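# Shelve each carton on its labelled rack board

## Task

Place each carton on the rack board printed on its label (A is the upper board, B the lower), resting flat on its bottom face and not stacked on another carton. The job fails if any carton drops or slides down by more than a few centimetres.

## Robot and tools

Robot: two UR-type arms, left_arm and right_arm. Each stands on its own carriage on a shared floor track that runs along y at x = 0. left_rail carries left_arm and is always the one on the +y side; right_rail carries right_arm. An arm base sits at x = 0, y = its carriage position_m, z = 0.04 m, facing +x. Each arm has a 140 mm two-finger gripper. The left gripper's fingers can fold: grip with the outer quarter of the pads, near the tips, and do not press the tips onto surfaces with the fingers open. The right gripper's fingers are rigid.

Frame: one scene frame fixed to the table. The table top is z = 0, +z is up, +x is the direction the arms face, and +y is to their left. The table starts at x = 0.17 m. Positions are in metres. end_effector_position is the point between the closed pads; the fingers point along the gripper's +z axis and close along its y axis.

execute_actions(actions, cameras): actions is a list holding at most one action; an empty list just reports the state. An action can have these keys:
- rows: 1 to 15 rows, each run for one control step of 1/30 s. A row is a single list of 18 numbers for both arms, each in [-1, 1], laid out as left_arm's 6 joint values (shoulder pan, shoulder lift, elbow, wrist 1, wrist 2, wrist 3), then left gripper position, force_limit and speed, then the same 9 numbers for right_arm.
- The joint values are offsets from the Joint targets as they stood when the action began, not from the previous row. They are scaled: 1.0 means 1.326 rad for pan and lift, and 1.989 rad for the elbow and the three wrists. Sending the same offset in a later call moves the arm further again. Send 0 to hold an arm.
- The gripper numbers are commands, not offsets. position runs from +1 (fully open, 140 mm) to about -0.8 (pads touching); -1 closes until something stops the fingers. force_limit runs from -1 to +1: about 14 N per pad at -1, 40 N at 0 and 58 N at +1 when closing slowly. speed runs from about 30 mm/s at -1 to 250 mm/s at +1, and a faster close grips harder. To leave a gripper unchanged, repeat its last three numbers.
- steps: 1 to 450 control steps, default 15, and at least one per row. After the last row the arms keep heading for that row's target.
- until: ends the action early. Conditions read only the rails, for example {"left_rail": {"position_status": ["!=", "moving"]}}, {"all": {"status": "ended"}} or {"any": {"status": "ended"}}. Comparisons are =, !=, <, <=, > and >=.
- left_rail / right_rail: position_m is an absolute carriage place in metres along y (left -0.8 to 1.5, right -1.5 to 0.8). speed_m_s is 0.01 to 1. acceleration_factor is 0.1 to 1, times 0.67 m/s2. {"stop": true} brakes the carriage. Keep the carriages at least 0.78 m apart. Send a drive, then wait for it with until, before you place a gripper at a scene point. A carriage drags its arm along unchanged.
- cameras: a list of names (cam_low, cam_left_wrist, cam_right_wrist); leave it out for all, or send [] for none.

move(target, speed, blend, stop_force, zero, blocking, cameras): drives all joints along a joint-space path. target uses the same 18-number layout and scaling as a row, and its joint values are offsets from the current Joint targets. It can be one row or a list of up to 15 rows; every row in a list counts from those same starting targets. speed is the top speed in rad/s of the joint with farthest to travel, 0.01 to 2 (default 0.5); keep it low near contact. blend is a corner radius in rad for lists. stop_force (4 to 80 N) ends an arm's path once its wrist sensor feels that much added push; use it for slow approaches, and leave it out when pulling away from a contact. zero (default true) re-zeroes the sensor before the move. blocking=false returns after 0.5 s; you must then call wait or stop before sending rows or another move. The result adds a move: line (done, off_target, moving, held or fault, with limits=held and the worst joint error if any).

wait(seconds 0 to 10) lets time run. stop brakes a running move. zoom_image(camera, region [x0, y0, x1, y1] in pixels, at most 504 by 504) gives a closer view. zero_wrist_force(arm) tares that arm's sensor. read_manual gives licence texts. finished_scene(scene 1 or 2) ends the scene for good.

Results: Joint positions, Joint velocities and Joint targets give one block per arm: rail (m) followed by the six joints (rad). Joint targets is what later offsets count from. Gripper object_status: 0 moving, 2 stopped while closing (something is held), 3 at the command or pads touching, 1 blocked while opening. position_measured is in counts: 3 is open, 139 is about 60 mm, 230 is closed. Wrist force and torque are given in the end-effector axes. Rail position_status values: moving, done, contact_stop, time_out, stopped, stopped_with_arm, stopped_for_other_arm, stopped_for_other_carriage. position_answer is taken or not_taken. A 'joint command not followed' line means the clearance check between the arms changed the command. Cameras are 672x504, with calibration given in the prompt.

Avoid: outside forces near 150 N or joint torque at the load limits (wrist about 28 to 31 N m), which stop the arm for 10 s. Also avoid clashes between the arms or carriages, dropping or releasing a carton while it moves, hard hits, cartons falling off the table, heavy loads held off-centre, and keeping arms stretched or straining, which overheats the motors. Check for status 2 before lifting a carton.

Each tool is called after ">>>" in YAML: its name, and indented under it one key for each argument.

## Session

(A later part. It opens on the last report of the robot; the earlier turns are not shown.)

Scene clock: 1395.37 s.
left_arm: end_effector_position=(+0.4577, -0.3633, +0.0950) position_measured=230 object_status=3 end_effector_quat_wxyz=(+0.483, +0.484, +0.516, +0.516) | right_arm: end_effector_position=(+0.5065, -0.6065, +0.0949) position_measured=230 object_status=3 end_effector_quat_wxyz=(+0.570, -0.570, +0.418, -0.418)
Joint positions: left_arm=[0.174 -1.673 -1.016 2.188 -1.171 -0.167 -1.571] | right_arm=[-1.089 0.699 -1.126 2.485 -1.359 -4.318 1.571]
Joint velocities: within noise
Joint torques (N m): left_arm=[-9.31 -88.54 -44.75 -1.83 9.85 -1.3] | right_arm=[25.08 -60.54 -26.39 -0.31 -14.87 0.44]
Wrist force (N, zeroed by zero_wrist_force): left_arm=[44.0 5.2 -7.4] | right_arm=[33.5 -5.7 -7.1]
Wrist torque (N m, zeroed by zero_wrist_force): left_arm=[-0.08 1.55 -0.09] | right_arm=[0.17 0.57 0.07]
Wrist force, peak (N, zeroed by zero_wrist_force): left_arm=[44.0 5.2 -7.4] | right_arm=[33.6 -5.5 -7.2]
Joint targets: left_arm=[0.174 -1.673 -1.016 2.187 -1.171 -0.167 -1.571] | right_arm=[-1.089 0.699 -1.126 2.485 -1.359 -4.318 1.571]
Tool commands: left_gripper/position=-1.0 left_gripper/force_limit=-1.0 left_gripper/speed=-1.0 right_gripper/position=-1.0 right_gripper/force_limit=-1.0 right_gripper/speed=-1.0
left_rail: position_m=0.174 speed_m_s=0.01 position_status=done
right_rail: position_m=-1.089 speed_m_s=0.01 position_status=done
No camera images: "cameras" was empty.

>>> execute_actions:
  actions:
    - {"right_rail":{"position_m":-1.0880,"speed_m_s":0.01},"steps":60,"until":{"all":{"status":"ended"}}}
  cameras: []

>>> move:
  target: [0,-0.0248,-0.0001,0.0167,0,0,-1,-1,-1,0,-0.0353,-0.0001,0.0237,0,0,-1,-1,-1]
  speed: 0.05
  cameras: ["cam_low"]

Scene clock: 1400.60 s.
left_arm: end_effector_position=(+0.4576, -0.3634, +0.0950) position_measured=230 object_status=3 end_effector_quat_wxyz=(+0.483, +0.484, +0.516, +0.516) | right_arm: end_effector_position=(+0.5065, -0.6058, +0.0949) position_measured=230 object_status=3 end_effector_quat_wxyz=(+0.570, -0.570, +0.418, -0.418) end_effector_velocity=(+0.001, +0.000, +0.000) end_effector_angular_velocity=(+0.001, +0.001, -0.001)
Joint positions: left_arm=[0.174 -1.673 -1.016 2.187 -1.171 -0.167 -1.571] | right_arm=[-1.088 0.699 -1.126 2.485 -1.359 -4.318 1.571]
Joint velocities: left_arm=[within noise] | right_arm=[0.001 -0.002 0 0 0 0 0.001]
Joint torques (N m): left_arm=[-31.52 -86.69 -57.02 -5.92 9.32 -1.03] | right_arm=[23.71 -59.82 -26.28 -0.19 -14.98 0.52]
Wrist force (N, zeroed by zero_wrist_force): left_arm=[45.7 4.1 -6.5] | right_arm=[44.3 -12.1 -18.6]
Wrist torque (N m, zeroed by zero_wrist_force): left_arm=[-0.03 1.58 -0.07] | right_arm=[0.22 0.28 0.13]
Wrist force, peak (N, zeroed by zero_wrist_force): left_arm=[45.7 3.9 -7.0] | right_arm=[44.3 -11.2 -19.6]
Joint targets: left_arm=[0.174 -1.673 -1.016 2.187 -1.171 -0.167 -1.571] | right_arm=[-1.088 0.699 -1.126 2.485 -1.359 -4.318 1.571]
Tool commands: left_gripper/position=-1.0 left_gripper/force_limit=-1.0 left_gripper/speed=-1.0 right_gripper/position=-1.0 right_gripper/force_limit=-1.0 right_gripper/speed=-1.0
left_rail: position_m=0.174 speed_m_s=0.01 position_status=done
right_rail: position_m=-1.088 speed_m_s=0.01 position_status=done
No camera images: "cameras" was empty.

Scene clock: 1401.90 s.
left_arm: end_effector_position=(+0.4576, -0.3634, +0.1129) position_measured=230 object_status=3 end_effector_quat_wxyz=(+0.483, +0.484, +0.516, +0.516) | right_arm: end_effector_position=(+0.5065, -0.6058, +0.1128) position_measured=230 object_status=3 end_effector_quat_wxyz=(+0.570, -0.570, +0.418, -0.418)
Joint positions: left_arm=[0.174 -1.673 -1.048 2.187 -1.138 -0.167 -1.571] | right_arm=[-1.088 0.699 -1.172 2.485 -1.312 -4.318 1.571]
Joint velocities: within noise
Joint torques (N m): left_arm=[-30.93 -95.27 -59.74 0.26 9.36 -1.06] | right_arm=[26.03 -72.43 -36.69 -3.2 -14.83 0.26]
Wrist force (N, zeroed by zero_wrist_force): left_arm=[41.2 -7.8 -2.9] | right_arm=[41.8 8.4 -5.2]
Wrist torque (N m, zeroed by zero_wrist_force): left_arm=[0.26 1.55 0.09] | right_arm=[-0.32 0.61 -0.12]
Wrist force, peak (N, zeroed by zero_wrist_force): left_arm=[45.5 -2.2 -4.8] | right_arm=[44.5 -10.9 -17.1]
Joint targets: left_arm=[0.174 -1.673 -1.049 2.187 -1.138 -0.167 -1.571] | right_arm=[-1.088 0.699 -1.172 2.485 -1.312 -4.318 1.571]
left_rail: position_m=0.174 speed_m_s=0.01 position_status=done
right_rail: position_m=-1.088 speed_m_s=0.01 position_status=done
move: done
Images, in order (width x height): cam_low 672x504.

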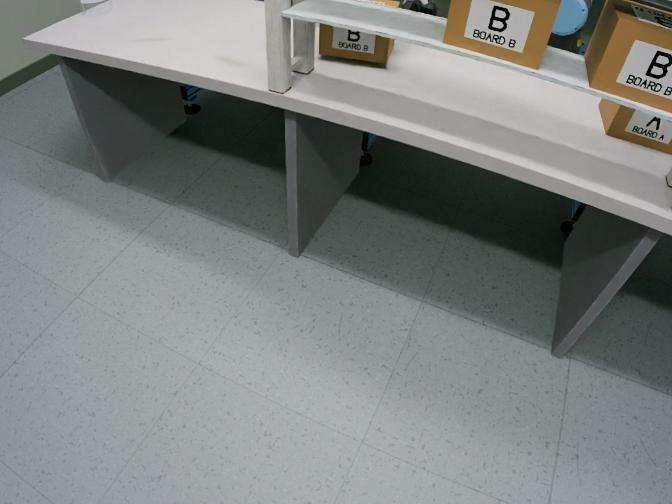

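>>> execute_actions:
  actions:
    - {"left_rail":{"position_m":0.1736,"speed_m_s":0.01},"steps":60,"until":{"all":{"status":"ended"}}}
  cameras: []

>>> move:
  target:
    - [-0.0094,-0.1042,0.0399,0.0296,0.0043,0,-1,-1,-1,0.0705,-0.0689,-0.0396,0.0855,0.0575,0,-1,-1,-1]
    - [-0.0204,-0.2070,0.0748,0.0631,0.0075,0,-1,-1,-1,0.1310,-0.1049,-0.0837,0.1536,0.1085,0,-1,-1,-1]
  speed: 0.1
  blend: [0.01,0]
  cameras: ["cam_low"]

Scene clock: 1420.67 s.
left_arm: end_effector_position=(+0.4576, -0.3640, +0.1130) position_measured=230 object_status=3 end_effector_quat_wxyz=(+0.483, +0.484, +0.516, +0.516) | right_arm: end_effector_position=(+0.5065, -0.6058, +0.1129) position_measured=230 object_status=3 end_effector_quat_wxyz=(+0.570, -0.570, +0.418, -0.418)
Joint positions: left_arm=[0.174 -1.673 -1.049 2.187 -1.138 -0.167 -1.571] | right_arm=[-1.088 0.699 -1.172 2.485 -1.312 -4.318 1.571]
Joint velocities: within noise
Joint torques (N m): left_arm=[-28.93 -93.46 -50.66 -0.28 9.45 -0.99] | right_arm=[24.77 -70.24 -28.79 -3.73 -14.94 0.25]
Wrist force (N, zeroed by zero_wrist_force): left_arm=[47.1 -8.4 -2.7] | right_arm=[47.6 9.1 -6.7]
Wrist torque (N m, zeroed by zero_wrist_force): left_arm=[0.22 1.74 0.09] | right_arm=[-0.30 0.56 -0.14]
Wrist force, peak (N, zeroed by zero_wrist_force): left_arm=[47.1 -8.4 -2.7] | right_arm=[47.5 9.5 -7.1]
Joint targets: left_arm=[0.174 -1.673 -1.049 2.187 -1.138 -0.167 -1.571] | right_arm=[-1.088 0.699 -1.172 2.485 -1.312 -4.318 1.571]
Tool commands: left_gripper/position=-1.0 left_gripper/force_limit=-1.0 left_gripper/speed=-1.0 right_gripper/position=-1.0 right_gripper/force_limit=-1.0 right_gripper/speed=-1.0
left_rail: position_m=0.174 speed_m_s=0.01 position_status=done
right_rail: position_m=-1.088 speed_m_s=0.01 position_status=done
No camera images: "cameras" was empty.

Scene clock: 1424.17 s.
left_arm: end_effector_position=(+0.4549, -0.2900, +0.2099) position_measured=230 object_status=3 end_effector_quat_wxyz=(+0.494, +0.494, +0.506, +0.506) | right_arm: end_effector_position=(+0.4928, -0.5335, +0.2098) position_measured=230 object_status=3 end_effector_quat_wxyz=(+0.561, -0.561, +0.430, -0.430)
Joint positions: left_arm=[0.174 -1.7 -1.323 2.336 -1.012 -0.152 -1.571] | right_arm=[-1.088 0.872 -1.312 2.319 -1.007 -4.102 1.571]
Joint velocities: within noise
Joint torques (N m): left_arm=[-36.02 -74.67 -44.55 -0.55 24.37 -0.87] | right_arm=[33.56 -68.79 -52.45 -3.23 -6.95 0.48]
Wrist force (N, zeroed by zero_wrist_force): left_arm=[44.5 -7.8 -3.4] | right_arm=[44.5 8.7 -5.3]
Wrist torque (N m, zeroed by zero_wrist_force): left_arm=[0.21 1.59 0.07] | right_arm=[-0.28 0.85 -0.12]
Wrist force, peak (N, zeroed by zero_wrist_force): left_arm=[53.2 -6.9 0.1] | right_arm=[52.9 10.4 -10.9]
Joint targets: left_arm=[0.174 -1.700 -1.323 2.336 -1.012 -0.152 -1.571] | right_arm=[-1.088 0.872 -1.312 2.319 -1.007 -4.102 1.571]
left_rail: position_m=0.174 speed_m_s=0.01 position_status=done
right_rail: position_m=-1.088 speed_m_s=0.01 position_status=done
move: done
Images, in order (width x height): cam_low 672x504.

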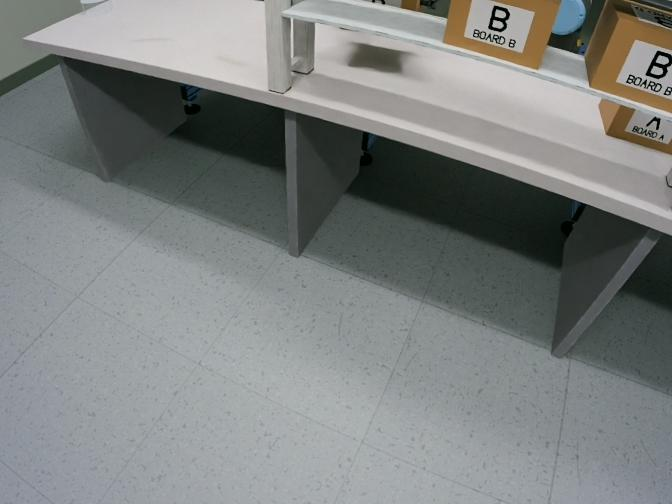

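>>> move:
  target:
    - [-0.0131,-0.1187,0.0272,0.0520,0.0019,0,-1,-1,-1,0.0523,-0.0263,-0.0495,0.0671,0.0454,0,-1,-1,-1]
    - [-0.0291,-0.2451,0.0461,0.1174,0.0018,0,-1,-1,-1,0.0975,-0.0379,-0.1032,0.1284,0.0861,0,-1,-1,-1]
    - [-0.0492,-0.3759,0.0557,0.1950,-0.0011,0,-1,-1,-1,0.1369,-0.0375,-0.1607,0.1858,0.1229,0,-1,-1,-1]
  speed: 0.1
  blend: [0.01,0.01,0]
  cameras: ["cam_low","cam_left_wrist"]

Scene clock: 1438.30 s.
left_arm: end_effector_position=(+0.4511, -0.1791, +0.3599) position_measured=230 object_status=3 end_effector_quat_wxyz=(+0.510, +0.510, +0.490, +0.490) | right_arm: end_effector_position=(+0.4722, -0.4245, +0.3597) position_measured=230 object_status=3 end_effector_quat_wxyz=(+0.547, -0.547, +0.448, -0.448)
Joint positions: left_arm=[0.174 -1.765 -1.821 2.447 -0.625 -0.154 -1.571] | right_arm=[-1.088 1.054 -1.361 1.999 -0.637 -3.858 1.571]
Joint velocities: within noise
Joint torques (N m): left_arm=[-37.22 -32.46 -52.13 0.16 8.62 -0.64] | right_arm=[33.48 -46.89 -63.67 -3.26 -6.76 0.05]
Wrist force (N, zeroed by zero_wrist_force): left_arm=[45.0 -8.4 -4.5] | right_arm=[46.2 9.2 -5.2]
Wrist torque (N m, zeroed by zero_wrist_force): left_arm=[0.24 1.64 0.06] | right_arm=[-0.23 0.94 0.03]
Wrist force, peak (N, zeroed by zero_wrist_force): left_arm=[55.8 -7.2 -2.0] | right_arm=[55.8 10.3 -9.4]
Joint targets: left_arm=[0.174 -1.765 -1.821 2.447 -0.624 -0.154 -1.571] | right_arm=[-1.088 1.054 -1.361 1.999 -0.637 -3.858 1.571]
left_rail: position_m=0.174 speed_m_s=0.01 position_status=done
right_rail: position_m=-1.088 speed_m_s=0.01 position_status=done
move: done
camera_calibration:
cam_left_wrist: T_world_to_cam=[[-0.0183967, -0.0024423, 0.999828, -0.342933], [-0.37527, -0.92687, -0.00916899, 0.00275554], [0.926733, -0.375374, 0.0161348, -0.308275], [0, 0, 0, 1]] pos_world=[0.280414, -0.114002, 0.347873]
Images, in order (width x height): cam_low 672x504, cam_left_wrist 672x504.

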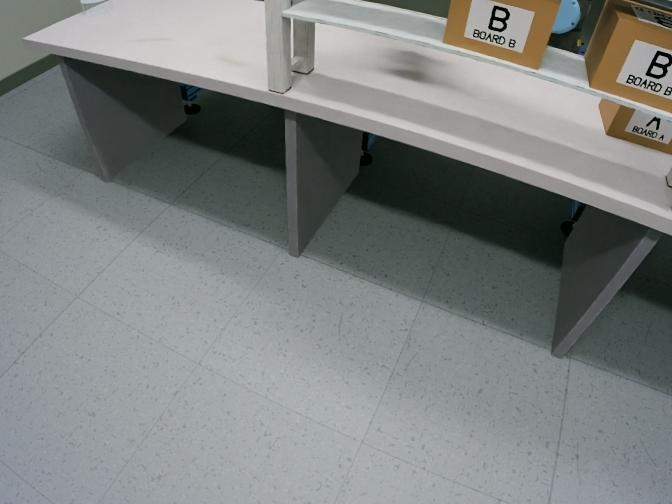

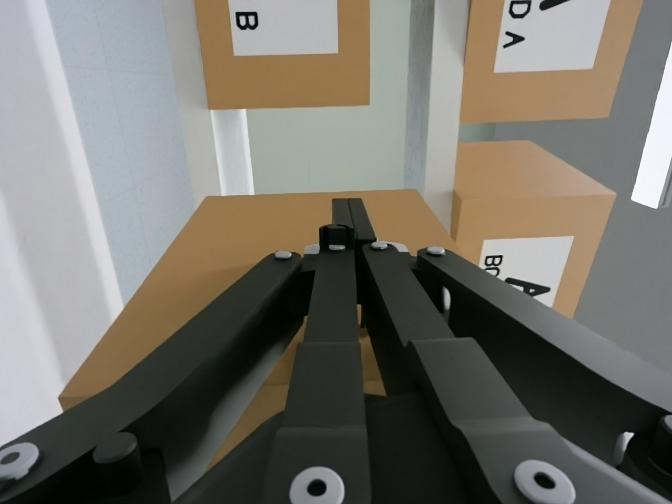

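>>> move:
  target:
    - [0.1170,0.0385,-0.0180,-0.0076,0.0780,0,-1,-1,-1,-0.0571,0.0105,-0.0090,0.0020,-0.0381,0,-1,-1,-1]
    - [0.2241,0.0821,-0.0406,-0.0142,0.1494,0,-1,-1,-1,-0.1109,0.0251,-0.0218,0.0050,-0.0739,0,-1,-1,-1]
    - [0.3196,0.1289,-0.0670,-0.0189,0.2131,0,-1,-1,-1,-0.1609,0.0438,-0.0383,0.0091,-0.1073,0,-1,-1,-1]
    - [0.4037,0.1770,-0.0970,-0.0210,0.2691,0,-1,-1,-1,-0.2073,0.0660,-0.0585,0.0145,-0.1382,0,-1,-1,-1]
    - [0.4772,0.2255,-0.1300,-0.0203,0.3181,0,-1,-1,-1,-0.2497,0.0913,-0.0822,0.0213,-0.1665,0,-1,-1,-1]
    - [0.5413,0.2740,-0.1658,-0.0168,0.3609,0,-1,-1,-1,-0.2886,0.1195,-0.1093,0.0296,-0.1924,0,-1,-1,-1]
  speed: 0.095
  blend: [0.01,0.01,0.01,0.01,0.01,0]
  cameras: ["cam_low","cam_left_wrist"]

Scene clock: 1492.97 s.
left_arm: end_effector_position=(+0.7513, -0.2039, +0.3596) position_measured=230 object_status=3 end_effector_quat_wxyz=(+0.509, +0.510, +0.490, +0.490) | right_arm: end_effector_position=(+0.7725, -0.4494, +0.3597) position_measured=230 object_status=3 end_effector_quat_wxyz=(+0.547, -0.547, +0.448, -0.448)
Joint positions: left_arm=[0.174 -1.048 -1.458 2.117 -0.658 0.563 -1.571] | right_arm=[-1.088 0.671 -1.203 1.782 -0.578 -4.241 1.571]
Joint velocities: within noise
Joint torques (N m): left_arm=[-15.77 -29.69 -74.81 -2.47 22.69 0.55] | right_arm=[17.62 -66.6 -60.69 -3.05 -22.2 -0.06]
Wrist force (N, zeroed by zero_wrist_force): left_arm=[40.7 -8.0 -2.7] | right_arm=[41.0 8.1 -5.4]
Wrist torque (N m, zeroed by zero_wrist_force): left_arm=[0.25 1.41 0.07] | right_arm=[-0.38 0.48 -0.11]
Wrist force, peak (N, zeroed by zero_wrist_force): left_arm=[53.3 -7.9 -2.8] | right_arm=[53.6 10.1 -8.6]
Joint targets: left_arm=[0.174 -1.047 -1.458 2.117 -0.658 0.563 -1.571] | right_arm=[-1.088 0.671 -1.203 1.782 -0.578 -4.241 1.571]
left_rail: position_m=0.174 speed_m_s=0.01 position_status=done
right_rail: position_m=-1.088 speed_m_s=0.01 position_status=done
move: done
camera_calibration:
cam_left_wrist: T_world_to_cam=[[-0.017761, -0.00245755, 0.999839, -0.337694], [-0.375379, -0.926828, -0.00894627, 0.0923846], [0.926701, -0.375478, 0.0155389, -0.595596], [0, 0, 0, 1]] pos_world=[0.580621, -0.138838, 0.347721]
Images, in order (width x height): cam_low 672x504, cam_left_wrist 672x504.

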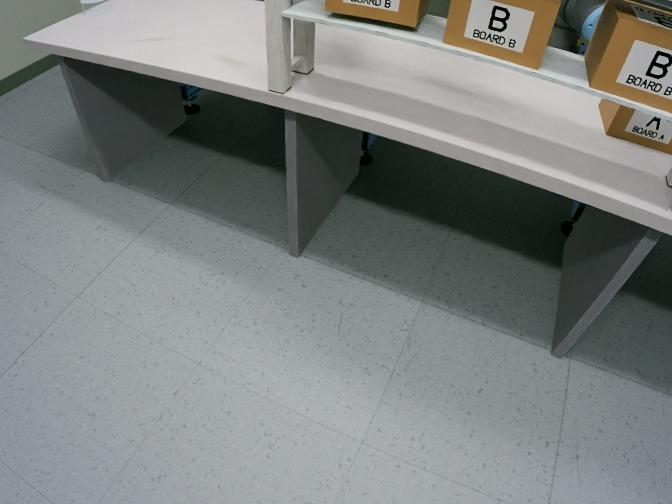

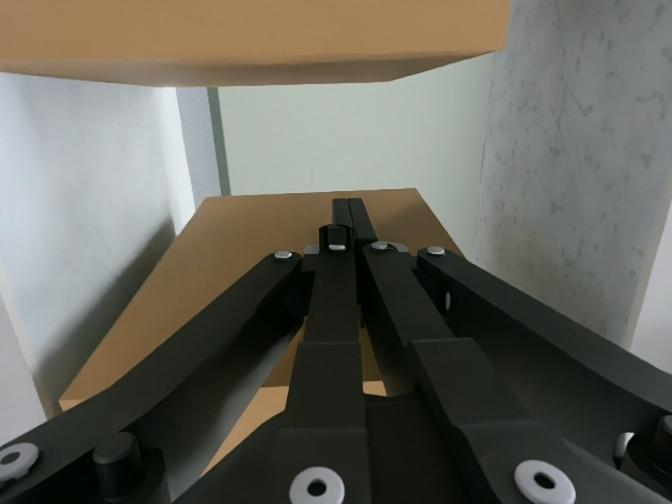

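>>> move:
  target: [0,0.0238,0.0108,-0.0267,0,0,-1,-1,-1,0,0.0186,0.0094,-0.0218,0,0,-1,-1,-1]
  speed: 0.03
  stop_force: 9
  cameras: []

Scene clock: 1502.33 s.
left_arm: end_effector_position=(+0.7515, -0.2040, +0.3393) position_measured=230 object_status=3 end_effector_quat_wxyz=(+0.510, +0.510, +0.490, +0.490) | right_arm: end_effector_position=(+0.7727, -0.4494, +0.3384) position_measured=230 object_status=3 end_effector_quat_wxyz=(+0.547, -0.547, +0.448, -0.448)
Joint positions: left_arm=[0.174 -1.047 -1.433 2.134 -0.7 0.563 -1.571] | right_arm=[-1.088 0.671 -1.183 1.797 -0.614 -4.241 1.571]
Joint velocities: within noise
Joint torques (N m): left_arm=[-21.84 -71.14 -68.56 -2.44 21.7 0.77] | right_arm=[22.11 -88.58 -55.39 -2.29 -20.93 -0.47]
Wrist force (N, zeroed by zero_wrist_force): left_arm=[40.5 -2.3 -1.5] | right_arm=[44.4 3.3 -5.1]
Wrist torque (N m, zeroed by zero_wrist_force): left_arm=[0.06 1.48 0.00] | right_arm=[-0.05 0.45 -0.06]
Wrist force, peak (N, zeroed by zero_wrist_force): left_arm=[43.2 9.2 -4.1] | right_arm=[48.2 -5.6 -11.5]
Joint targets: left_arm=[0.174 -1.047 -1.433 2.134 -0.700 0.563 -1.571] | right_arm=[-1.088 0.671 -1.183 1.797 -0.614 -4.241 1.571]
left_rail: position_m=0.174 speed_m_s=0.01 position_status=done
right_rail: position_m=-1.088 speed_m_s=0.01 position_status=done
move: contact (left_arm, right_arm); left_arm: the wrist 1 is farthest, 0.012 rad from its target
No camera images: "cameras" was empty.

Down 1.5/1 mm and release.

>>> move:
  target: [0,0.0016,0.0007,-0.0018,0,0,-1,-1,-1,0,0.0009,0.0004,-0.0010,0,0,-1,-1,-1]
  speed: 0.02
  cameras: []

>>> execute_actions:
  actions:
    - {"left_rail":{"position_m":0.1876,"speed_m_s":0.01},"right_rail":{"position_m":-1.102,"speed_m_s":0.01},"steps":90,"until":{"all":{"status":"ended"}}}
  cameras: ["cam_low","cam_right_wrist"]

Scene clock: 1513.93 s.
left_arm: end_effector_position=(+0.7515, -0.2040, +0.3378) position_measured=230 object_status=3 end_effector_quat_wxyz=(+0.510, +0.510, +0.490, +0.490) | right_arm: end_effector_position=(+0.7727, -0.4494, +0.3374) position_measured=230 object_status=3 end_effector_quat_wxyz=(+0.547, -0.547, +0.448, -0.448)
Joint positions: left_arm=[0.174 -1.047 -1.432 2.135 -0.703 0.563 -1.571] | right_arm=[-1.088 0.671 -1.182 1.798 -0.616 -4.241 1.571]
Joint velocities: within noise
Joint torques (N m): left_arm=[-21.23 -1.59 -32.19 -4 21.37 0.61] | right_arm=[28.56 -43.08 -32.46 -7.04 -20.61 -0.35]
Wrist force (N, zeroed by zero_wrist_force): left_arm=[47.0 28.2 -9.8] | right_arm=[48.8 -13.7 -16.1]
Wrist torque (N m, zeroed by zero_wrist_force): left_arm=[-0.65 1.55 -0.40] | right_arm=[0.00 0.25 0.17]
Wrist force, peak (N, zeroed by zero_wrist_force): left_arm=[47.6 28.5 -11.0] | right_arm=[48.8 -13.7 -16.1]
Joint targets: left_arm=[0.174 -1.047 -1.431 2.135 -0.703 0.563 -1.571] | right_arm=[-1.088 0.671 -1.181 1.798 -0.616 -4.241 1.571]
left_rail: position_m=0.174 speed_m_s=0.01 position_status=done
right_rail: position_m=-1.088 speed_m_s=0.01 position_status=done
move: done
No camera images: "cameras" was empty.

Scene clock: 1515.60 s.
left_arm: end_effector_position=(+0.7514, -0.1900, +0.3376) position_measured=230 object_status=3 end_effector_quat_wxyz=(+0.510, +0.510, +0.490, +0.490) | right_arm: end_effector_position=(+0.7727, -0.4634, +0.3372) position_measured=230 object_status=3 end_effector_quat_wxyz=(+0.547, -0.547, +0.448, -0.448)
Joint positions: left_arm=[0.188 -1.047 -1.431 2.135 -0.703 0.563 -1.571] | right_arm=[-1.102 0.671 -1.181 1.798 -0.616 -4.241 1.571]
Joint velocities: within noise
Joint torques (N m): left_arm=[1.85 -73.15 -28.91 -0.16 -1.93 0.45] | right_arm=[-13.43 -89.31 -28.81 0.56 2.87 -0.43]
Wrist force (N, zeroed by zero_wrist_force): left_arm=[0.2 0.3 0.1] | right_arm=[-0.8 1.7 0.4]
Wrist torque (N m, zeroed by zero_wrist_force): left_arm=[0.07 -0.06 0.00] | right_arm=[0.38 0.17 0.02]
Wrist force, peak (N, zeroed by zero_wrist_force): left_arm=[46.8 29.0 -9.3] | right_arm=[48.4 -15.5 -16.3]
Joint targets: left_arm=[0.188 -1.047 -1.431 2.135 -0.703 0.563 -1.571] | right_arm=[-1.102 0.671 -1.181 1.798 -0.616 -4.241 1.571]
Tool commands: left_gripper/position=-1.0 left_gripper/force_limit=-1.0 left_gripper/speed=-1.0 right_gripper/position=-1.0 right_gripper/force_limit=-1.0 right_gripper/speed=-1.0
left_rail: position_m=0.188 speed_m_s=0.01 position_status=done
right_rail: position_m=-1.102 speed_m_s=0.01 position_status=done
camera_calibration:
cam_right_wrist: T_world_to_cam=[[-0.0173018, 0.0195598, -0.999659, 0.366538], [-0.492044, 0.870195, 0.0255428, 0.776619], [0.870398, 0.492319, -0.00543165, -0.266519], [0, 0, 0, 1]] pos_world=[0.620451, -0.551768, 0.345129]
Images, in order (width x height): cam_low 672x504, cam_right_wrist 672x504.

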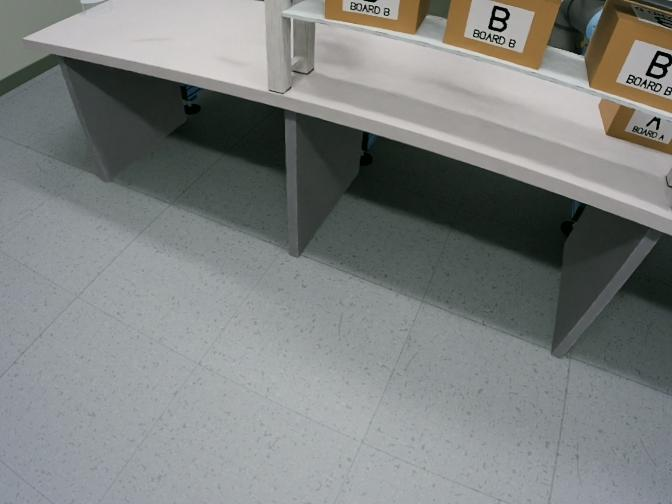

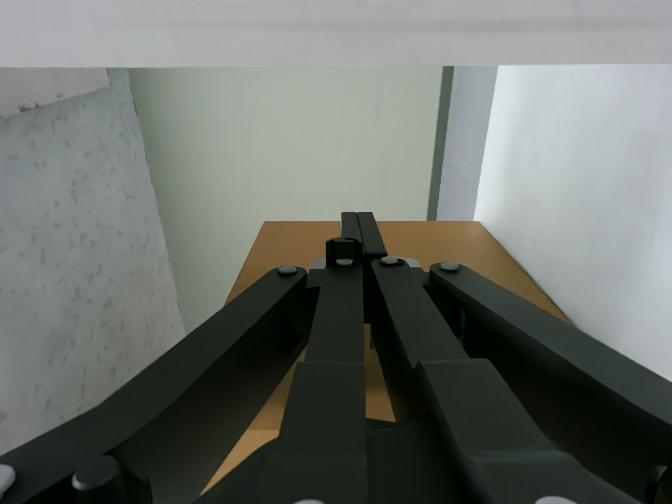

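>>> move:
  target:
    - [-0.1376,-0.1177,0.0597,0.0183,-0.0917,0,-1,-1,-1,0.0813,-0.0702,0.0425,0.0038,0.0542,0,-1,-1,-1]
    - [-0.3173,-0.2127,0.1161,0.0251,-0.2115,0,-1,-1,-1,0.1777,-0.1110,0.0792,-0.0057,0.1185,0,-1,-1,-1]
    - [-0.5413,-0.2948,0.1567,0.0393,-0.3609,0,-1,-1,-1,0.2886,-0.1362,0.1010,-0.0108,0.1924,0,-1,-1,-1]
    - [-0.5596,-0.3388,-0.0713,0.2967,-0.3781,0,-1,-1,-1,0.2678,-0.3556,0.0077,0.2289,0.1735,0,-1,-1,-1]
  speed: 0.25
  blend: [0.02,0.02,0.03,0]
  cameras: ["cam_low"]

>>> execute_actions:
  actions:
    - {"left_rail":{"position_m":1.0653,"speed_m_s":0.4},"steps":30}
  cameras: []

>>> execute_actions:
  actions:
    - {"right_rail":{"position_m":-0.2997,"speed_m_s":0.4},"steps":150,"until":{"all":{"status":"ended"}}}
  cameras: ["cam_left_wrist","cam_right_wrist"]

Scene clock: 1564.73 s.
left_arm: end_effector_position=(+0.4278, -0.2325, +0.6199) position_measured=230 object_status=3 end_effector_quat_wxyz=(+0.507, +0.507, +0.492, +0.492) | right_arm: end_effector_position=(+0.4504, -0.5012, +0.6204) position_measured=230 object_status=3 end_effector_quat_wxyz=(+0.550, -0.549, +0.445, -0.445)
Joint positions: left_arm=[0.188 -1.789 -1.88 1.994 -0.113 -0.189 -1.571] | right_arm=[-1.102 1.026 -1.653 1.813 -0.161 -3.896 1.571]
Joint velocities: within noise
Joint torques (N m): left_arm=[-16.86 -38.2 -60.97 3.66 -2.61 0.6] | right_arm=[-14.43 -54.3 -50.86 1.19 -3.12 -0.39]
Wrist force (N, zeroed by zero_wrist_force): left_arm=[0.0 -0.1 0.3] | right_arm=[-1.2 1.8 -0.4]
Wrist torque (N m, zeroed by zero_wrist_force): left_arm=[-0.01 -0.03 -0.02] | right_arm=[0.41 0.30 0.07]
Wrist force, peak (N, zeroed by zero_wrist_force): left_arm=[0.8 0.1 1.8] | right_arm=[3.0 2.4 2.0]
Joint targets: left_arm=[0.188 -1.789 -1.881 1.993 -0.113 -0.189 -1.571] | right_arm=[-1.102 1.026 -1.653 1.813 -0.161 -3.896 1.571]
left_rail: position_m=0.188 speed_m_s=0.01 position_status=done
right_rail: position_m=-1.102 speed_m_s=0.01 position_status=done
move: done
Images, in order (width x height): cam_low 672x504.

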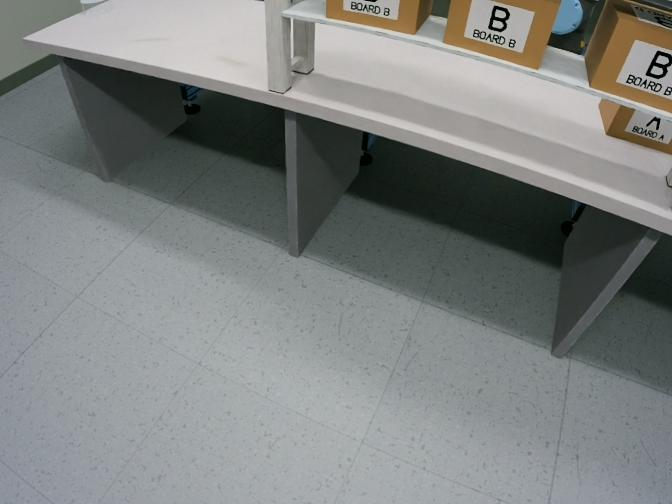

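Scene clock: 1568.37 s.
left_arm: end_effector_position=(+0.4278, +0.6452, +0.6200) position_measured=230 object_status=3 end_effector_quat_wxyz=(+0.507, +0.507, +0.492, +0.492) end_effector_velocity=(+0.001, +0.003, +0.001) end_effector_angular_velocity=(+0.000, +0.000, +0.003) | right_arm: end_effector_position=(+0.4504, -0.5012, +0.6205) position_measured=230 object_status=3 end_effector_quat_wxyz=(+0.550, -0.549, +0.445, -0.445)
Joint positions: left_arm=[1.065 -1.789 -1.881 1.993 -0.113 -0.189 -1.571] | right_arm=[-1.102 1.026 -1.653 1.813 -0.161 -3.896 1.571]
Joint velocities: left_arm=[0.001 0.003 -0.001 -0.001 0.002 0 0] | right_arm=[within noise]
Joint torques (N m): left_arm=[9.21 -19.37 -52.59 2.6 -1.3 0.08] | right_arm=[-12.39 -52.47 -45.35 0.63 -2.51 -0.47]
Wrist force (N, zeroed by zero_wrist_force): left_arm=[0.2 -0.2 -0.1] | right_arm=[-1.0 1.8 -0.2]
Wrist torque (N m, zeroed by zero_wrist_force): left_arm=[-0.03 -0.07 -0.02] | right_arm=[0.40 0.26 0.07]
Wrist force, peak (N, zeroed by zero_wrist_force): left_arm=[-1.2 0.0 0.3] | right_arm=[-1.4 1.9 -0.1]
Joint targets: left_arm=[1.065 -1.789 -1.881 1.993 -0.113 -0.189 -1.571] | right_arm=[-1.102 1.026 -1.653 1.813 -0.161 -3.896 1.571]
Tool commands: left_gripper/position=-1.0 left_gripper/force_limit=-1.0 left_gripper/speed=-1.0 right_gripper/position=-1.0 right_gripper/force_limit=-1.0 right_gripper/speed=-1.0
left_rail: position_m=1.065 speed_m_s=0.40 position_status=done
right_rail: position_m=-1.102 speed_m_s=0.01 position_status=done
No camera images: "cameras" was empty.

Scene clock: 1571.83 s.
left_arm: end_effector_position=(+0.4278, +0.6453, +0.6200) position_measured=230 object_status=3 end_effector_quat_wxyz=(+0.507, +0.507, +0.492, +0.492) | right_arm: end_effector_position=(+0.4504, +0.3010, +0.6205) position_measured=230 object_status=3 end_effector_quat_wxyz=(+0.550, -0.549, +0.445, -0.445) end_effector_velocity=(+0.000, +0.000, +0.001) end_effector_angular_velocity=(+0.000, -0.001, -0.001)
Joint positions: left_arm=[1.065 -1.789 -1.881 1.993 -0.113 -0.189 -1.571] | right_arm=[-0.3 1.026 -1.653 1.813 -0.161 -3.896 1.571]
Joint velocities: left_arm=[within noise] | right_arm=[0.001 -0.001 -0.001 0 -0.001 0 -0.002]
Joint torques (N m): left_arm=[9.76 2.54 -46.59 1.42 0.69 0.49] | right_arm=[-10.54 -37.19 -39.54 0.04 -1.84 -0.36]
Wrist force (N, zeroed by zero_wrist_force): left_arm=[0.2 0.1 0.1] | right_arm=[-1.4 1.4 -0.1]
Wrist torque (N m, zeroed by zero_wrist_force): left_arm=[0.02 -0.07 -0.02] | right_arm=[0.32 0.34 0.07]
Wrist force, peak (N, zeroed by zero_wrist_force): left_arm=[0.4 -0.3 0.4] | right_arm=[-2.0 1.8 -0.1]
Joint targets: left_arm=[1.065 -1.789 -1.881 1.993 -0.113 -0.189 -1.571] | right_arm=[-0.300 1.026 -1.653 1.813 -0.161 -3.896 1.571]
Tool commands: left_gripper/position=-1.0 left_gripper/force_limit=-1.0 left_gripper/speed=-1.0 right_gripper/position=-1.0 right_gripper/force_limit=-1.0 right_gripper/speed=-1.0
left_rail: position_m=1.065 speed_m_s=0.40 position_status=done
right_rail: position_m=-0.300 speed_m_s=0.40 position_status=done
camera_calibration:
cam_left_wrist: T_world_to_cam=[[-0.0181729, -0.00160055, 0.999834, -0.602101], [-0.366032, -0.930567, -0.00814262, 0.758259], [0.930425, -0.366119, 0.0163252, 0.0108643], [0, 0, 0, 1]] pos_world=[0.256497, 0.708625, 0.607998]
cam_right_wrist: T_world_to_cam=[[-0.0169466, 0.0201224, -0.999654, 0.628816], [-0.500741, 0.865209, 0.025905, -0.0492323], [0.865431, 0.501007, -0.00458626, -0.361668], [0, 0, 0, 1]] pos_world=[0.299003, 0.211141, 0.628215]
Images, in order (width x height): cam_left_wrist 672x504, cam_right_wrist 672x504.

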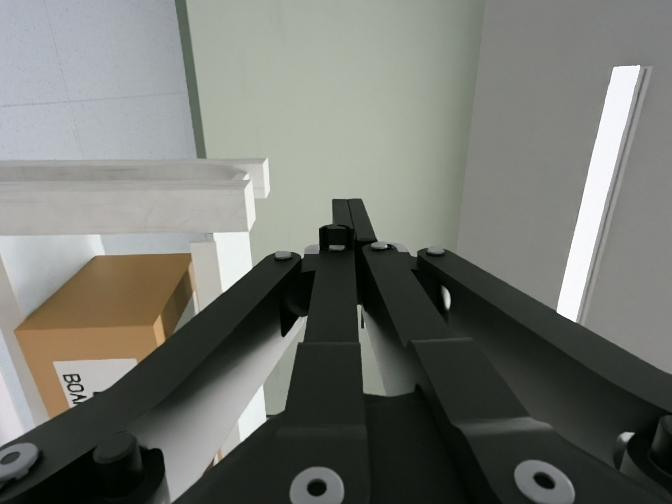

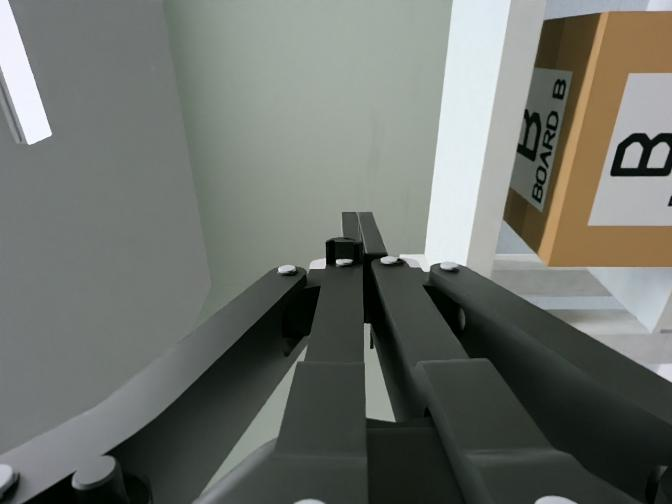

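>>> move:
  target:
    - [0,0.1457,0.1767,-0.2739,0,0,-1,-1,-1,0,0.1387,0.1584,-0.2509,0,0,-1,-1,-1]
    - [0,0.3703,0.2381,-0.4850,0,0,-1,-1,-1,0,0.3156,0.2085,-0.4190,0,0,-1,-1,-1]
    - [0,0.5679,0.2495,-0.6281,0,0,-1,-1,-1,0,0.4623,0.2175,-0.5257,0,0,-1,-1,-1]
  speed: 0.25
  blend: [0.02,0.02,0]
  cameras: ["cam_left_wrist","cam_right_wrist"]

>>> zero_wrist_force:
  arm: "left_arm"

>>> zero_wrist_force:
  arm: "right_arm"

>>> execute_actions:
  actions:
    - {"left_rail":{"position_m":1.034,"speed_m_s":0.05},"right_rail":{"position_m":-0.266,"speed_m_s":0.05},"steps":90,"until":{"all":{"status":"ended"}}}
  cameras: []

Scene clock: 1603.93 s.
left_arm: end_effector_position=(+0.4278, +0.6452, +0.0953) position_measured=230 object_status=3 end_effector_quat_wxyz=(+0.507, +0.507, +0.492, +0.492) | right_arm: end_effector_position=(+0.4505, +0.3013, +0.0956) position_measured=230 object_status=3 end_effector_quat_wxyz=(+0.550, -0.549, +0.445, -0.445)
Joint positions: left_arm=[1.065 -1.789 -1.128 2.49 -1.362 -0.189 -1.571] | right_arm=[-0.3 1.026 -1.04 2.246 -1.206 -3.896 1.571]
Joint velocities: within noise
Joint torques (N m): left_arm=[10.22 -28.97 1.03 -1.65 1.6 0.97] | right_arm=[-7.82 -51.62 -7.76 -5.97 -0.79 -0.69]
Wrist force (N, zeroed by zero_wrist_force): left_arm=[0.0 0.0 0.1] | right_arm=[-1.7 2.0 -0.5]
Wrist torque (N m, zeroed by zero_wrist_force): left_arm=[0.01 0.00 0.00] | right_arm=[0.47 0.41 0.05]
Wrist force, peak (N, zeroed by zero_wrist_force): left_arm=[1.8 0.9 0.3] | right_arm=[-1.9 3.1 -0.3]
Joint targets: left_arm=[1.065 -1.789 -1.128 2.490 -1.362 -0.189 -1.571] | right_arm=[-0.300 1.026 -1.040 2.246 -1.206 -3.896 1.571]
left_rail: position_m=1.065 speed_m_s=0.40 position_status=done
right_rail: position_m=-0.300 speed_m_s=0.40 position_status=done
move: done
camera_calibration:
cam_left_wrist: T_world_to_cam=[[-0.0181685, -0.00158063, 0.999834, -0.0774743], [-0.366036, -0.930565, -0.00812255, 0.753905], [0.930423, -0.366123, 0.0163284, 0.0194203], [0, 0, 0, 1]] pos_world=[0.25648, 0.708545, 0.0832679]
cam_right_wrist: T_world_to_cam=[[-0.0169318, 0.0201469, -0.999654, 0.104132], [-0.500742, 0.865209, 0.0259187, -0.0358288], [0.865431, 0.501007, -0.0045612, -0.364357], [0, 0, 0, 1]] pos_world=[0.299148, 0.211447, 0.103363]
Images, in order (width x height): cam_left_wrist 672x504, cam_right_wrist 672x504.

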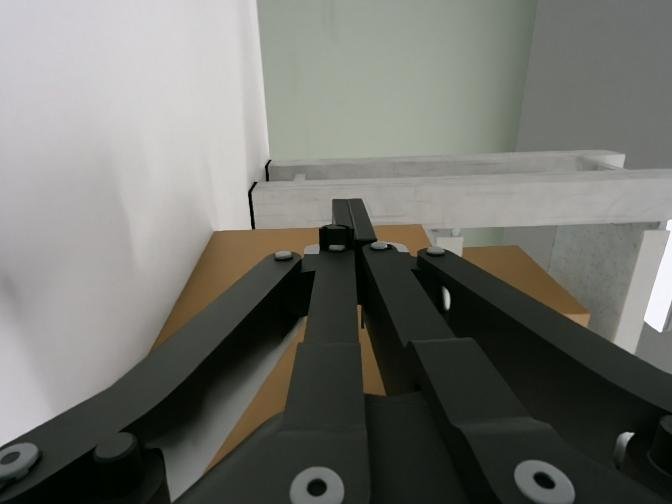

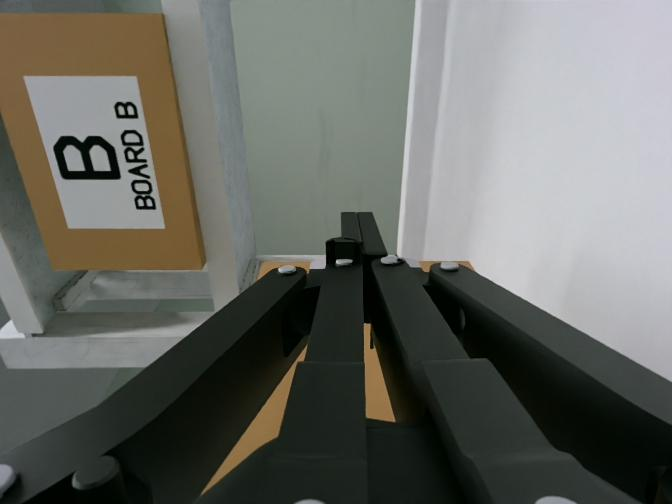

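Wrist force sensor zeroed.

Wrist force sensor zeroed.

Scene clock: 1605.00 s.
left_arm: end_effector_position=(+0.4278, +0.6140, +0.0952) position_measured=230 object_status=3 end_effector_quat_wxyz=(+0.507, +0.507, +0.492, +0.493) | right_arm: end_effector_position=(+0.4505, +0.3350, +0.0955) position_measured=230 object_status=3 end_effector_quat_wxyz=(+0.550, -0.549, +0.445, -0.445)
Joint positions: left_arm=[1.034 -1.789 -1.128 2.49 -1.362 -0.189 -1.571] | right_arm=[-0.266 1.026 -1.04 2.246 -1.206 -3.896 1.571]
Joint velocities: within noise
Joint torques (N m): left_arm=[9 -34.83 -18.51 -0.62 1.67 0.48] | right_arm=[-8.68 -54 -17.42 -5.41 -0.78 -0.51]
Wrist force (N, zeroed by zero_wrist_force): left_arm=[1.0 -0.3 -0.9] | right_arm=[0.1 0.1 0.3]
Wrist torque (N m, zeroed by zero_wrist_force): left_arm=[0.00 0.04 -0.01] | right_arm=[-0.01 -0.01 0.00]
Wrist force, peak (N, zeroed by zero_wrist_force): left_arm=[1.4 0.6 -0.9] | right_arm=[-0.8 0.0 0.5]
Joint targets: left_arm=[1.034 -1.789 -1.128 2.490 -1.362 -0.189 -1.571] | right_arm=[-0.266 1.026 -1.040 2.246 -1.206 -3.896 1.571]
Tool commands: left_gripper/position=-1.0 left_gripper/force_limit=-1.0 left_gripper/speed=-1.0 right_gripper/position=-1.0 right_gripper/force_limit=-1.0 right_gripper/speed=-1.0
left_rail: position_m=1.034 speed_m_s=0.05 position_status=done
right_rail: position_m=-0.266 speed_m_s=0.05 position_status=done
No camera images: "cameras" was empty.

>>> execute_actions:
  actions:
    - {"right_rail":{"position_m":-0.249,"speed_m_s":0.02},"steps":90,"until":{"all":{"status":"ended"}}}
  cameras: []

>>> execute_actions:
  actions:
    - {"right_rail":{"position_m":-0.2455,"speed_m_s":0.01},"steps":90,"until":{"all":{"status":"ended"}}}
  cameras: []

>>> execute_actions:
  actions:
    - {"right_rail":{"position_m":-0.2425,"speed_m_s":0.01},"steps":90,"until":{"all":{"status":"ended"}}}
  cameras: []

Scene clock: 1612.50 s.
left_arm: end_effector_position=(+0.4278, +0.6139, +0.0952) position_measured=230 object_status=3 end_effector_quat_wxyz=(+0.507, +0.507, +0.492, +0.492) | right_arm: end_effector_position=(+0.4505, +0.3521, +0.0955) position_measured=230 object_status=3 end_effector_quat_wxyz=(+0.550, -0.549, +0.445, -0.445)
Joint positions: left_arm=[1.034 -1.789 -1.128 2.49 -1.362 -0.189 -1.571] | right_arm=[-0.249 1.026 -1.04 2.246 -1.206 -3.896 1.571]
Joint velocities: within noise
Joint torques (N m): left_arm=[8.69 -52.65 -17.05 1.34 2.02 0.77] | right_arm=[-5.28 -67.24 -22.03 -1.8 -0.16 -0.48]
Wrist force (N, zeroed by zero_wrist_force): left_arm=[1.3 -0.5 -0.7] | right_arm=[9.5 -1.7 -1.2]
Wrist torque (N m, zeroed by zero_wrist_force): left_arm=[0.00 0.03 0.00] | right_arm=[0.06 0.27 0.03]
Wrist force, peak (N, zeroed by zero_wrist_force): left_arm=[1.5 -0.3 -1.3] | right_arm=[11.7 -3.3 -2.1]
Joint targets: left_arm=[1.034 -1.789 -1.128 2.490 -1.362 -0.189 -1.571] | right_arm=[-0.249 1.026 -1.040 2.246 -1.206 -3.896 1.571]
Tool commands: left_gripper/position=-1.0 left_gripper/force_limit=-1.0 left_gripper/speed=-1.0 right_gripper/position=-1.0 right_gripper/force_limit=-1.0 right_gripper/speed=-1.0
left_rail: position_m=1.034 speed_m_s=0.05 position_status=done
right_rail: position_m=-0.249 speed_m_s=0.02 position_status=done
No camera images: "cameras" was empty.

Scene clock: 1613.13 s.
left_arm: end_effector_position=(+0.4278, +0.6139, +0.0952) position_measured=230 object_status=3 end_effector_quat_wxyz=(+0.507, +0.507, +0.492, +0.492) | right_arm: end_effector_position=(+0.4505, +0.3555, +0.0955) position_measured=230 object_status=3 end_effector_quat_wxyz=(+0.550, -0.549, +0.445, -0.445)
Joint positions: left_arm=[1.034 -1.789 -1.128 2.49 -1.362 -0.189 -1.571] | right_arm=[-0.246 1.026 -1.04 2.246 -1.206 -3.896 1.571]
Joint velocities: within noise
Joint torques (N m): left_arm=[12.33 -55.03 -17.02 1.59 1.61 0.84] | right_arm=[-4.97 -68.65 -20.53 -1.36 -0.54 -0.63]
Wrist force (N, zeroed by zero_wrist_force): left_arm=[6.8 -1.4 -1.8] | right_arm=[15.9 -2.7 -1.9]
Wrist torque (N m, zeroed by zero_wrist_force): left_arm=[0.05 0.27 0.00] | right_arm=[0.14 0.40 0.06]
Wrist force, peak (N, zeroed by zero_wrist_force): left_arm=[7.5 -0.9 -1.7] | right_arm=[16.2 -3.0 -2.4]
Joint targets: left_arm=[1.034 -1.789 -1.128 2.490 -1.362 -0.189 -1.571] | right_arm=[-0.246 1.026 -1.040 2.246 -1.206 -3.896 1.571]
Tool commands: left_gripper/position=-1.0 left_gripper/force_limit=-1.0 left_gripper/speed=-1.0 right_gripper/position=-1.0 right_gripper/force_limit=-1.0 right_gripper/speed=-1.0
left_rail: position_m=1.034 speed_m_s=0.05 position_status=done
right_rail: position_m=-0.246 speed_m_s=0.01 position_status=done
No camera images: "cameras" was empty.

Scene clock: 1613.73 s.
left_arm: end_effector_position=(+0.4278, +0.6139, +0.0952) position_measured=230 object_status=3 end_effector_quat_wxyz=(+0.507, +0.507, +0.493, +0.493) | right_arm: end_effector_position=(+0.4506, +0.3584, +0.0955) position_measured=230 object_status=3 end_effector_quat_wxyz=(+0.550, -0.549, +0.445, -0.445)
Joint positions: left_arm=[1.034 -1.789 -1.128 2.49 -1.362 -0.189 -1.571] | right_arm=[-0.243 1.026 -1.04 2.246 -1.206 -3.895 1.571]
Joint velocities: within noise
Joint torques (N m): left_arm=[-0.63 -60.26 -17.35 0.45 5.8 1.1] | right_arm=[7.52 -70.42 -22.92 -1.15 -8.34 -0.4]
Wrist force (N, zeroed by zero_wrist_force): left_arm=[24.3 -0.9 -2.5] | right_arm=[37.2 -11.2 -6.2]
Wrist torque (N m, zeroed by zero_wrist_force): left_arm=[0.02 0.94 -0.01] | right_arm=[0.19 0.52 0.15]
Wrist force, peak (N, zeroed by zero_wrist_force): left_arm=[24.8 -1.0 -2.4] | right_arm=[37.2 -11.2 -6.2]
Joint targets: left_arm=[1.034 -1.789 -1.128 2.490 -1.362 -0.189 -1.571] | right_arm=[-0.242 1.026 -1.040 2.246 -1.206 -3.896 1.571]
Tool commands: left_gripper/position=-1.0 left_gripper/force_limit=-1.0 left_gripper/speed=-1.0 right_gripper/position=-1.0 right_gripper/force_limit=-1.0 right_gripper/speed=-1.0
left_rail: position_m=1.034 speed_m_s=0.05 position_status=done
right_rail: position_m=-0.243 position_m_goal=-0.242 speed_m_s=0.01 position_status=done
No camera images: "cameras" was empty.

>>> execute_actions:
  actions:
    - {"left_rail":{"position_m":1.0322,"speed_m_s":0.01},"right_rail":{"position_m":-0.2420,"speed_m_s":0.01},"steps":90,"until":{"all":{"status":"ended"}}}
  cameras: []

Scene clock: 1617.17 s.
left_arm: end_effector_position=(+0.4278, +0.6123, +0.0952) position_measured=230 object_status=3 end_effector_quat_wxyz=(+0.507, +0.507, +0.492, +0.493) | right_arm: end_effector_position=(+0.4505, +0.3590, +0.0955) position_measured=230 object_status=3 end_effector_quat_wxyz=(+0.550, -0.549, +0.445, -0.445)
Joint positions: left_arm=[1.032 -1.789 -1.128 2.49 -1.362 -0.189 -1.571] | right_arm=[-0.242 1.026 -1.04 2.246 -1.206 -3.896 1.571]
Joint velocities: within noise
Joint torques (N m): left_arm=[-24.51 -71.14 -43.94 -2.26 13.76 0.92] | right_arm=[28.16 -71.51 -37.25 0.27 -19.63 -0.53]
Wrist force (N, zeroed by zero_wrist_force): left_arm=[49.6 -1.8 -7.1] | right_arm=[42.6 -12.7 -8.8]
Wrist torque (N m, zeroed by zero_wrist_force): left_arm=[0.08 1.85 -0.01] | right_arm=[0.16 0.63 0.17]
Wrist force, peak (N, zeroed by zero_wrist_force): left_arm=[49.8 -1.3 -7.3] | right_arm=[42.6 -13.0 -8.6]
Joint targets: left_arm=[1.032 -1.789 -1.128 2.490 -1.362 -0.189 -1.571] | right_arm=[-0.242 1.026 -1.040 2.246 -1.206 -3.896 1.571]
Tool commands: left_gripper/position=-1.0 left_gripper/force_limit=-1.0 left_gripper/speed=-1.0 right_gripper/position=-1.0 right_gripper/force_limit=-1.0 right_gripper/speed=-1.0
left_rail: position_m=1.032 speed_m_s=0.01 position_status=done
right_rail: position_m=-0.242 speed_m_s=0.01 position_status=done
No camera images: "cameras" was empty.

>>> move:
  target: [0,-0.0355,-0.0001,0.0238,0,0,-1,-1,-1,0,-0.0263,-0.0001,0.0177,0,0,-1,-1,-1]
  speed: 0.05
  cameras: []

Scene clock: 1621.33 s.
left_arm: end_effector_position=(+0.4278, +0.6121, +0.1131) position_measured=230 object_status=3 end_effector_quat_wxyz=(+0.507, +0.507, +0.492, +0.493) | right_arm: end_effector_position=(+0.4505, +0.3590, +0.1134) position_measured=230 object_status=3 end_effector_quat_wxyz=(+0.550, -0.549, +0.445, -0.445)
Joint positions: left_arm=[1.032 -1.789 -1.174 2.489 -1.315 -0.189 -1.571] | right_arm=[-0.242 1.026 -1.075 2.245 -1.171 -3.896 1.571]
Joint velocities: within noise
Joint torques (N m): left_arm=[-25.4 -73.91 -52.38 0.55 13.87 1.21] | right_arm=[28.73 -88.65 -49.57 -3.36 -19.65 -0.52]
Wrist force (N, zeroed by zero_wrist_force): left_arm=[42.8 -8.4 -2.8] | right_arm=[42.8 9.9 -5.5]
Wrist torque (N m, zeroed by zero_wrist_force): left_arm=[0.19 1.59 0.09] | right_arm=[-0.24 0.73 -0.10]
Wrist force, peak (N, zeroed by zero_wrist_force): left_arm=[52.2 -1.4 -6.1] | right_arm=[45.6 10.6 -6.2]
Joint targets: left_arm=[1.032 -1.789 -1.175 2.489 -1.315 -0.189 -1.571] | right_arm=[-0.242 1.026 -1.075 2.245 -1.171 -3.896 1.571]
left_rail: position_m=1.032 speed_m_s=0.01 position_status=done
right_rail: position_m=-0.242 speed_m_s=0.01 position_status=done
move: done
No camera images: "cameras" was empty.

>>> move:
  target:
    - [0,-0.0901,-0.0039,0.0640,0,0,-1,-1,-1,0,-0.0667,-0.0031,0.0475,0,0,-1,-1,-1]
    - [0,-0.1621,-0.0113,0.1193,0,0,-1,-1,-1,0,-0.1204,-0.0088,0.0891,0,0,-1,-1,-1]
    - [0,-0.2441,-0.0253,0.1881,0,0,-1,-1,-1,0,-0.1828,-0.0200,0.1418,0,0,-1,-1,-1]
    - [0,-0.3156,-0.0443,0.2546,0,0,-1,-1,-1,0,-0.2389,-0.0353,0.1946,0,0,-1,-1,-1]
    - [0,-0.3867,-0.0727,0.3304,0,0,-1,-1,-1,0,-0.2973,-0.0590,0.2572,0,0,-1,-1,-1]
    - [0,-0.4421,-0.1064,0.4012,0,0,-1,-1,-1,0,-0.3454,-0.0879,0.3181,0,0,-1,-1,-1]
    - [0,-0.4832,-0.1448,0.4669,0,0,-1,-1,-1,0,-0.3837,-0.1215,0.3773,0,0,-1,-1,-1]
    - [0,-0.5152,-0.1946,0.5380,0,0,-1,-1,-1,0,-0.4160,-0.1665,0.4439,0,0,-1,-1,-1]
    - [0,-0.5324,-0.2494,0.6043,0,0,-1,-1,-1,0,-0.4360,-0.2174,0.5081,0,0,-1,-1,-1]
  speed: 0.14
  blend: [0.01,0.01,0.01,0.01,0.01,0.01,0.01,0.01,0]
  cameras: ["cam_low","cam_right_wrist"]

Scene clock: 1669.57 s.
left_arm: end_effector_position=(+0.4278, +0.6121, +0.6199) position_measured=230 object_status=3 end_effector_quat_wxyz=(+0.507, +0.507, +0.492, +0.492) | right_arm: end_effector_position=(+0.4504, +0.3588, +0.6203) position_measured=230 object_status=3 end_effector_quat_wxyz=(+0.550, -0.549, +0.445, -0.445)
Joint positions: left_arm=[1.032 -1.789 -1.88 1.994 -0.113 -0.189 -1.571] | right_arm=[-0.242 1.026 -1.653 1.813 -0.161 -3.896 1.571]
Joint velocities: within noise
Joint torques (N m): left_arm=[-27.71 -23.13 -72.15 -0.35 13.73 1.29] | right_arm=[28.82 -44.72 -64.48 -3.9 -19.89 -0.46]
Wrist force (N, zeroed by zero_wrist_force): left_arm=[45.3 -8.6 -2.5] | right_arm=[46.1 10.4 -6.7]
Wrist torque (N m, zeroed by zero_wrist_force): left_arm=[0.22 1.64 0.08] | right_arm=[-0.32 0.45 -0.14]
Wrist force, peak (N, zeroed by zero_wrist_force): left_arm=[64.7 -7.8 1.2] | right_arm=[64.4 12.0 -13.3]
Joint targets: left_arm=[1.032 -1.789 -1.881 1.993 -0.113 -0.189 -1.571] | right_arm=[-0.242 1.026 -1.653 1.813 -0.161 -3.896 1.571]
left_rail: position_m=1.032 speed_m_s=0.01 position_status=done
right_rail: position_m=-0.242 speed_m_s=0.01 position_status=done
move: done
camera_calibration:
cam_right_wrist: T_world_to_cam=[[-0.0170536, 0.0199457, -0.999656, 0.627627], [-0.500738, 0.865214, 0.0258055, -0.0991422], [0.865431, 0.501005, -0.00476743, -0.390482], [0, 0, 0, 1]] pos_world=[0.298994, 0.268894, 0.628108]
Images, in order (width x height): cam_low 672x504, cam_right_wrist 672x504.

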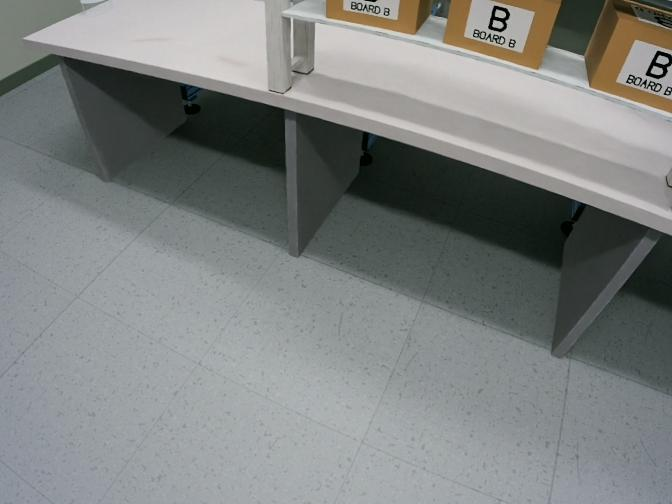

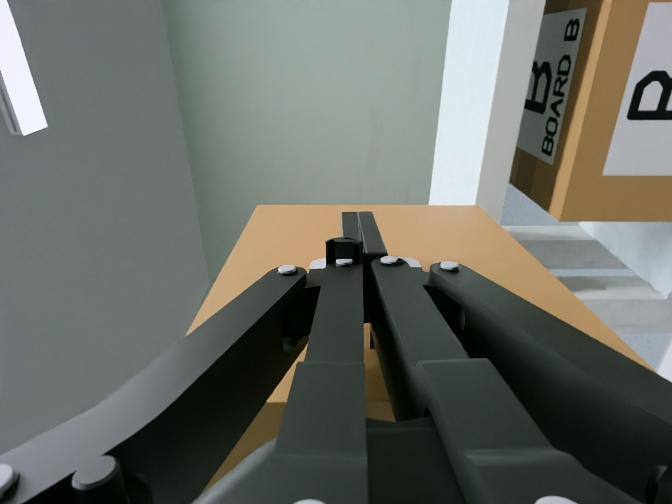

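>>> move:
  target:
    - [0.1059,0.0537,-0.0253,-0.0104,0.0706,0,-1,-1,-1,-0.0854,-0.0119,0.0072,0.0008,-0.0569,0,-1,-1,-1]
    - [0.1972,0.1110,-0.0554,-0.0186,0.1315,0,-1,-1,-1,-0.1696,-0.0154,0.0093,0.0010,-0.1131,0,-1,-1,-1]
    - [0.2755,0.1708,-0.0899,-0.0239,0.1837,0,-1,-1,-1,-0.2505,-0.0104,0.0063,0.0007,-0.1670,0,-1,-1,-1]
    - [0.3425,0.2320,-0.1288,-0.0258,0.2283,0,-1,-1,-1,-0.3262,0.0030,-0.0018,-0.0002,-0.2175,0,-1,-1,-1]
    - [0.3999,0.2944,-0.1722,-0.0241,0.2666,0,-1,-1,-1,-0.3958,0.0240,-0.0149,-0.0011,-0.2639,0,-1,-1,-1]
    - [0.4495,0.3580,-0.2202,-0.0184,0.2997,0,-1,-1,-1,-0.4586,0.0520,-0.0329,-0.0018,-0.3058,0,-1,-1,-1]
  speed: 0.09
  blend: [0.01,0.01,0.01,0.01,0.01,0]
  cameras: ["cam_low","cam_right_wrist"]

Scene clock: 1724.80 s.
left_arm: end_effector_position=(+0.7476, +0.4673, +0.6201) position_measured=230 object_status=3 end_effector_quat_wxyz=(+0.507, +0.507, +0.492, +0.493) | right_arm: end_effector_position=(+0.7702, +0.2140, +0.6205) position_measured=230 object_status=3 end_effector_quat_wxyz=(+0.550, -0.549, +0.445, -0.445)
Joint positions: left_arm=[1.032 -1.194 -1.406 1.556 -0.15 0.407 -1.571] | right_arm=[-0.242 0.419 -1.584 1.748 -0.164 -4.504 1.571]
Joint velocities: within noise
Joint torques (N m): left_arm=[-20.9 -35.6 -75.29 -2.19 22.88 1.51] | right_arm=[19.39 -39.19 -63.39 -14.55 -21.98 -0.1]
Wrist force (N, zeroed by zero_wrist_force): left_arm=[41.3 -9.0 -1.5] | right_arm=[42.0 10.5 -5.8]
Wrist torque (N m, zeroed by zero_wrist_force): left_arm=[0.15 1.55 0.06] | right_arm=[-0.23 0.18 -0.27]
Wrist force, peak (N, zeroed by zero_wrist_force): left_arm=[56.2 -7.8 2.6] | right_arm=[55.7 11.6 -13.1]
Joint targets: left_arm=[1.032 -1.193 -1.406 1.555 -0.150 0.407 -1.571] | right_arm=[-0.242 0.418 -1.584 1.748 -0.164 -4.504 1.571]
left_rail: position_m=1.032 speed_m_s=0.01 position_status=done
right_rail: position_m=-0.242 speed_m_s=0.01 position_status=done
move: done
camera_calibration:
cam_right_wrist: T_world_to_cam=[[-0.0167837, 0.0197757, -0.999664, 0.636009], [-0.500897, 0.86513, 0.0255241, 0.186628], [0.865344, 0.501157, -0.00461444, -0.594781], [0, 0, 0, 1]] pos_world=[0.618846, 0.124044, 0.628287]
Images, in order (width x height): cam_low 672x504, cam_right_wrist 672x504.

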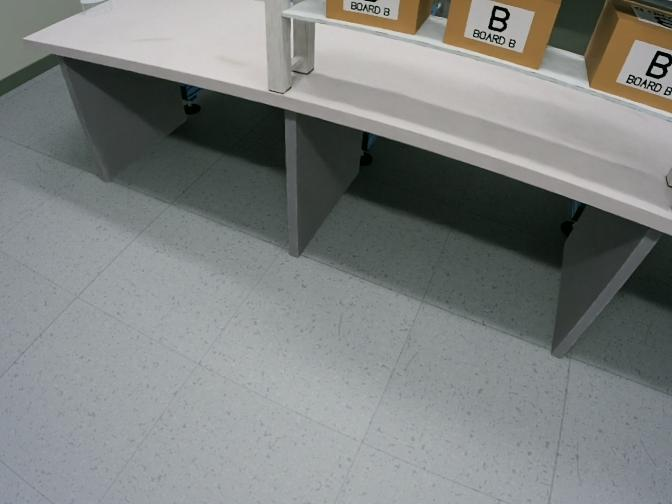

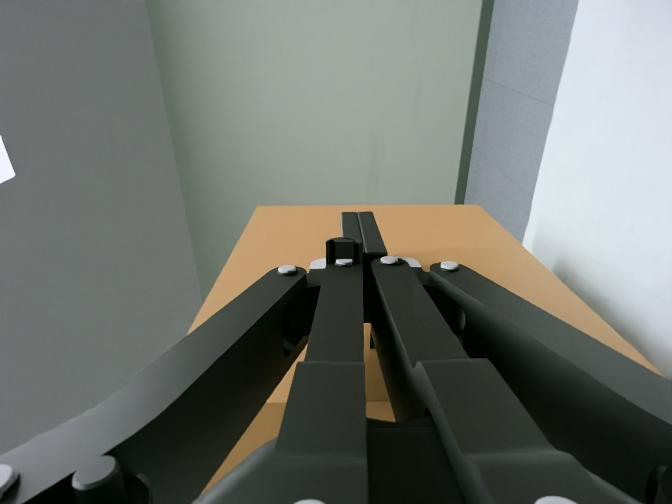

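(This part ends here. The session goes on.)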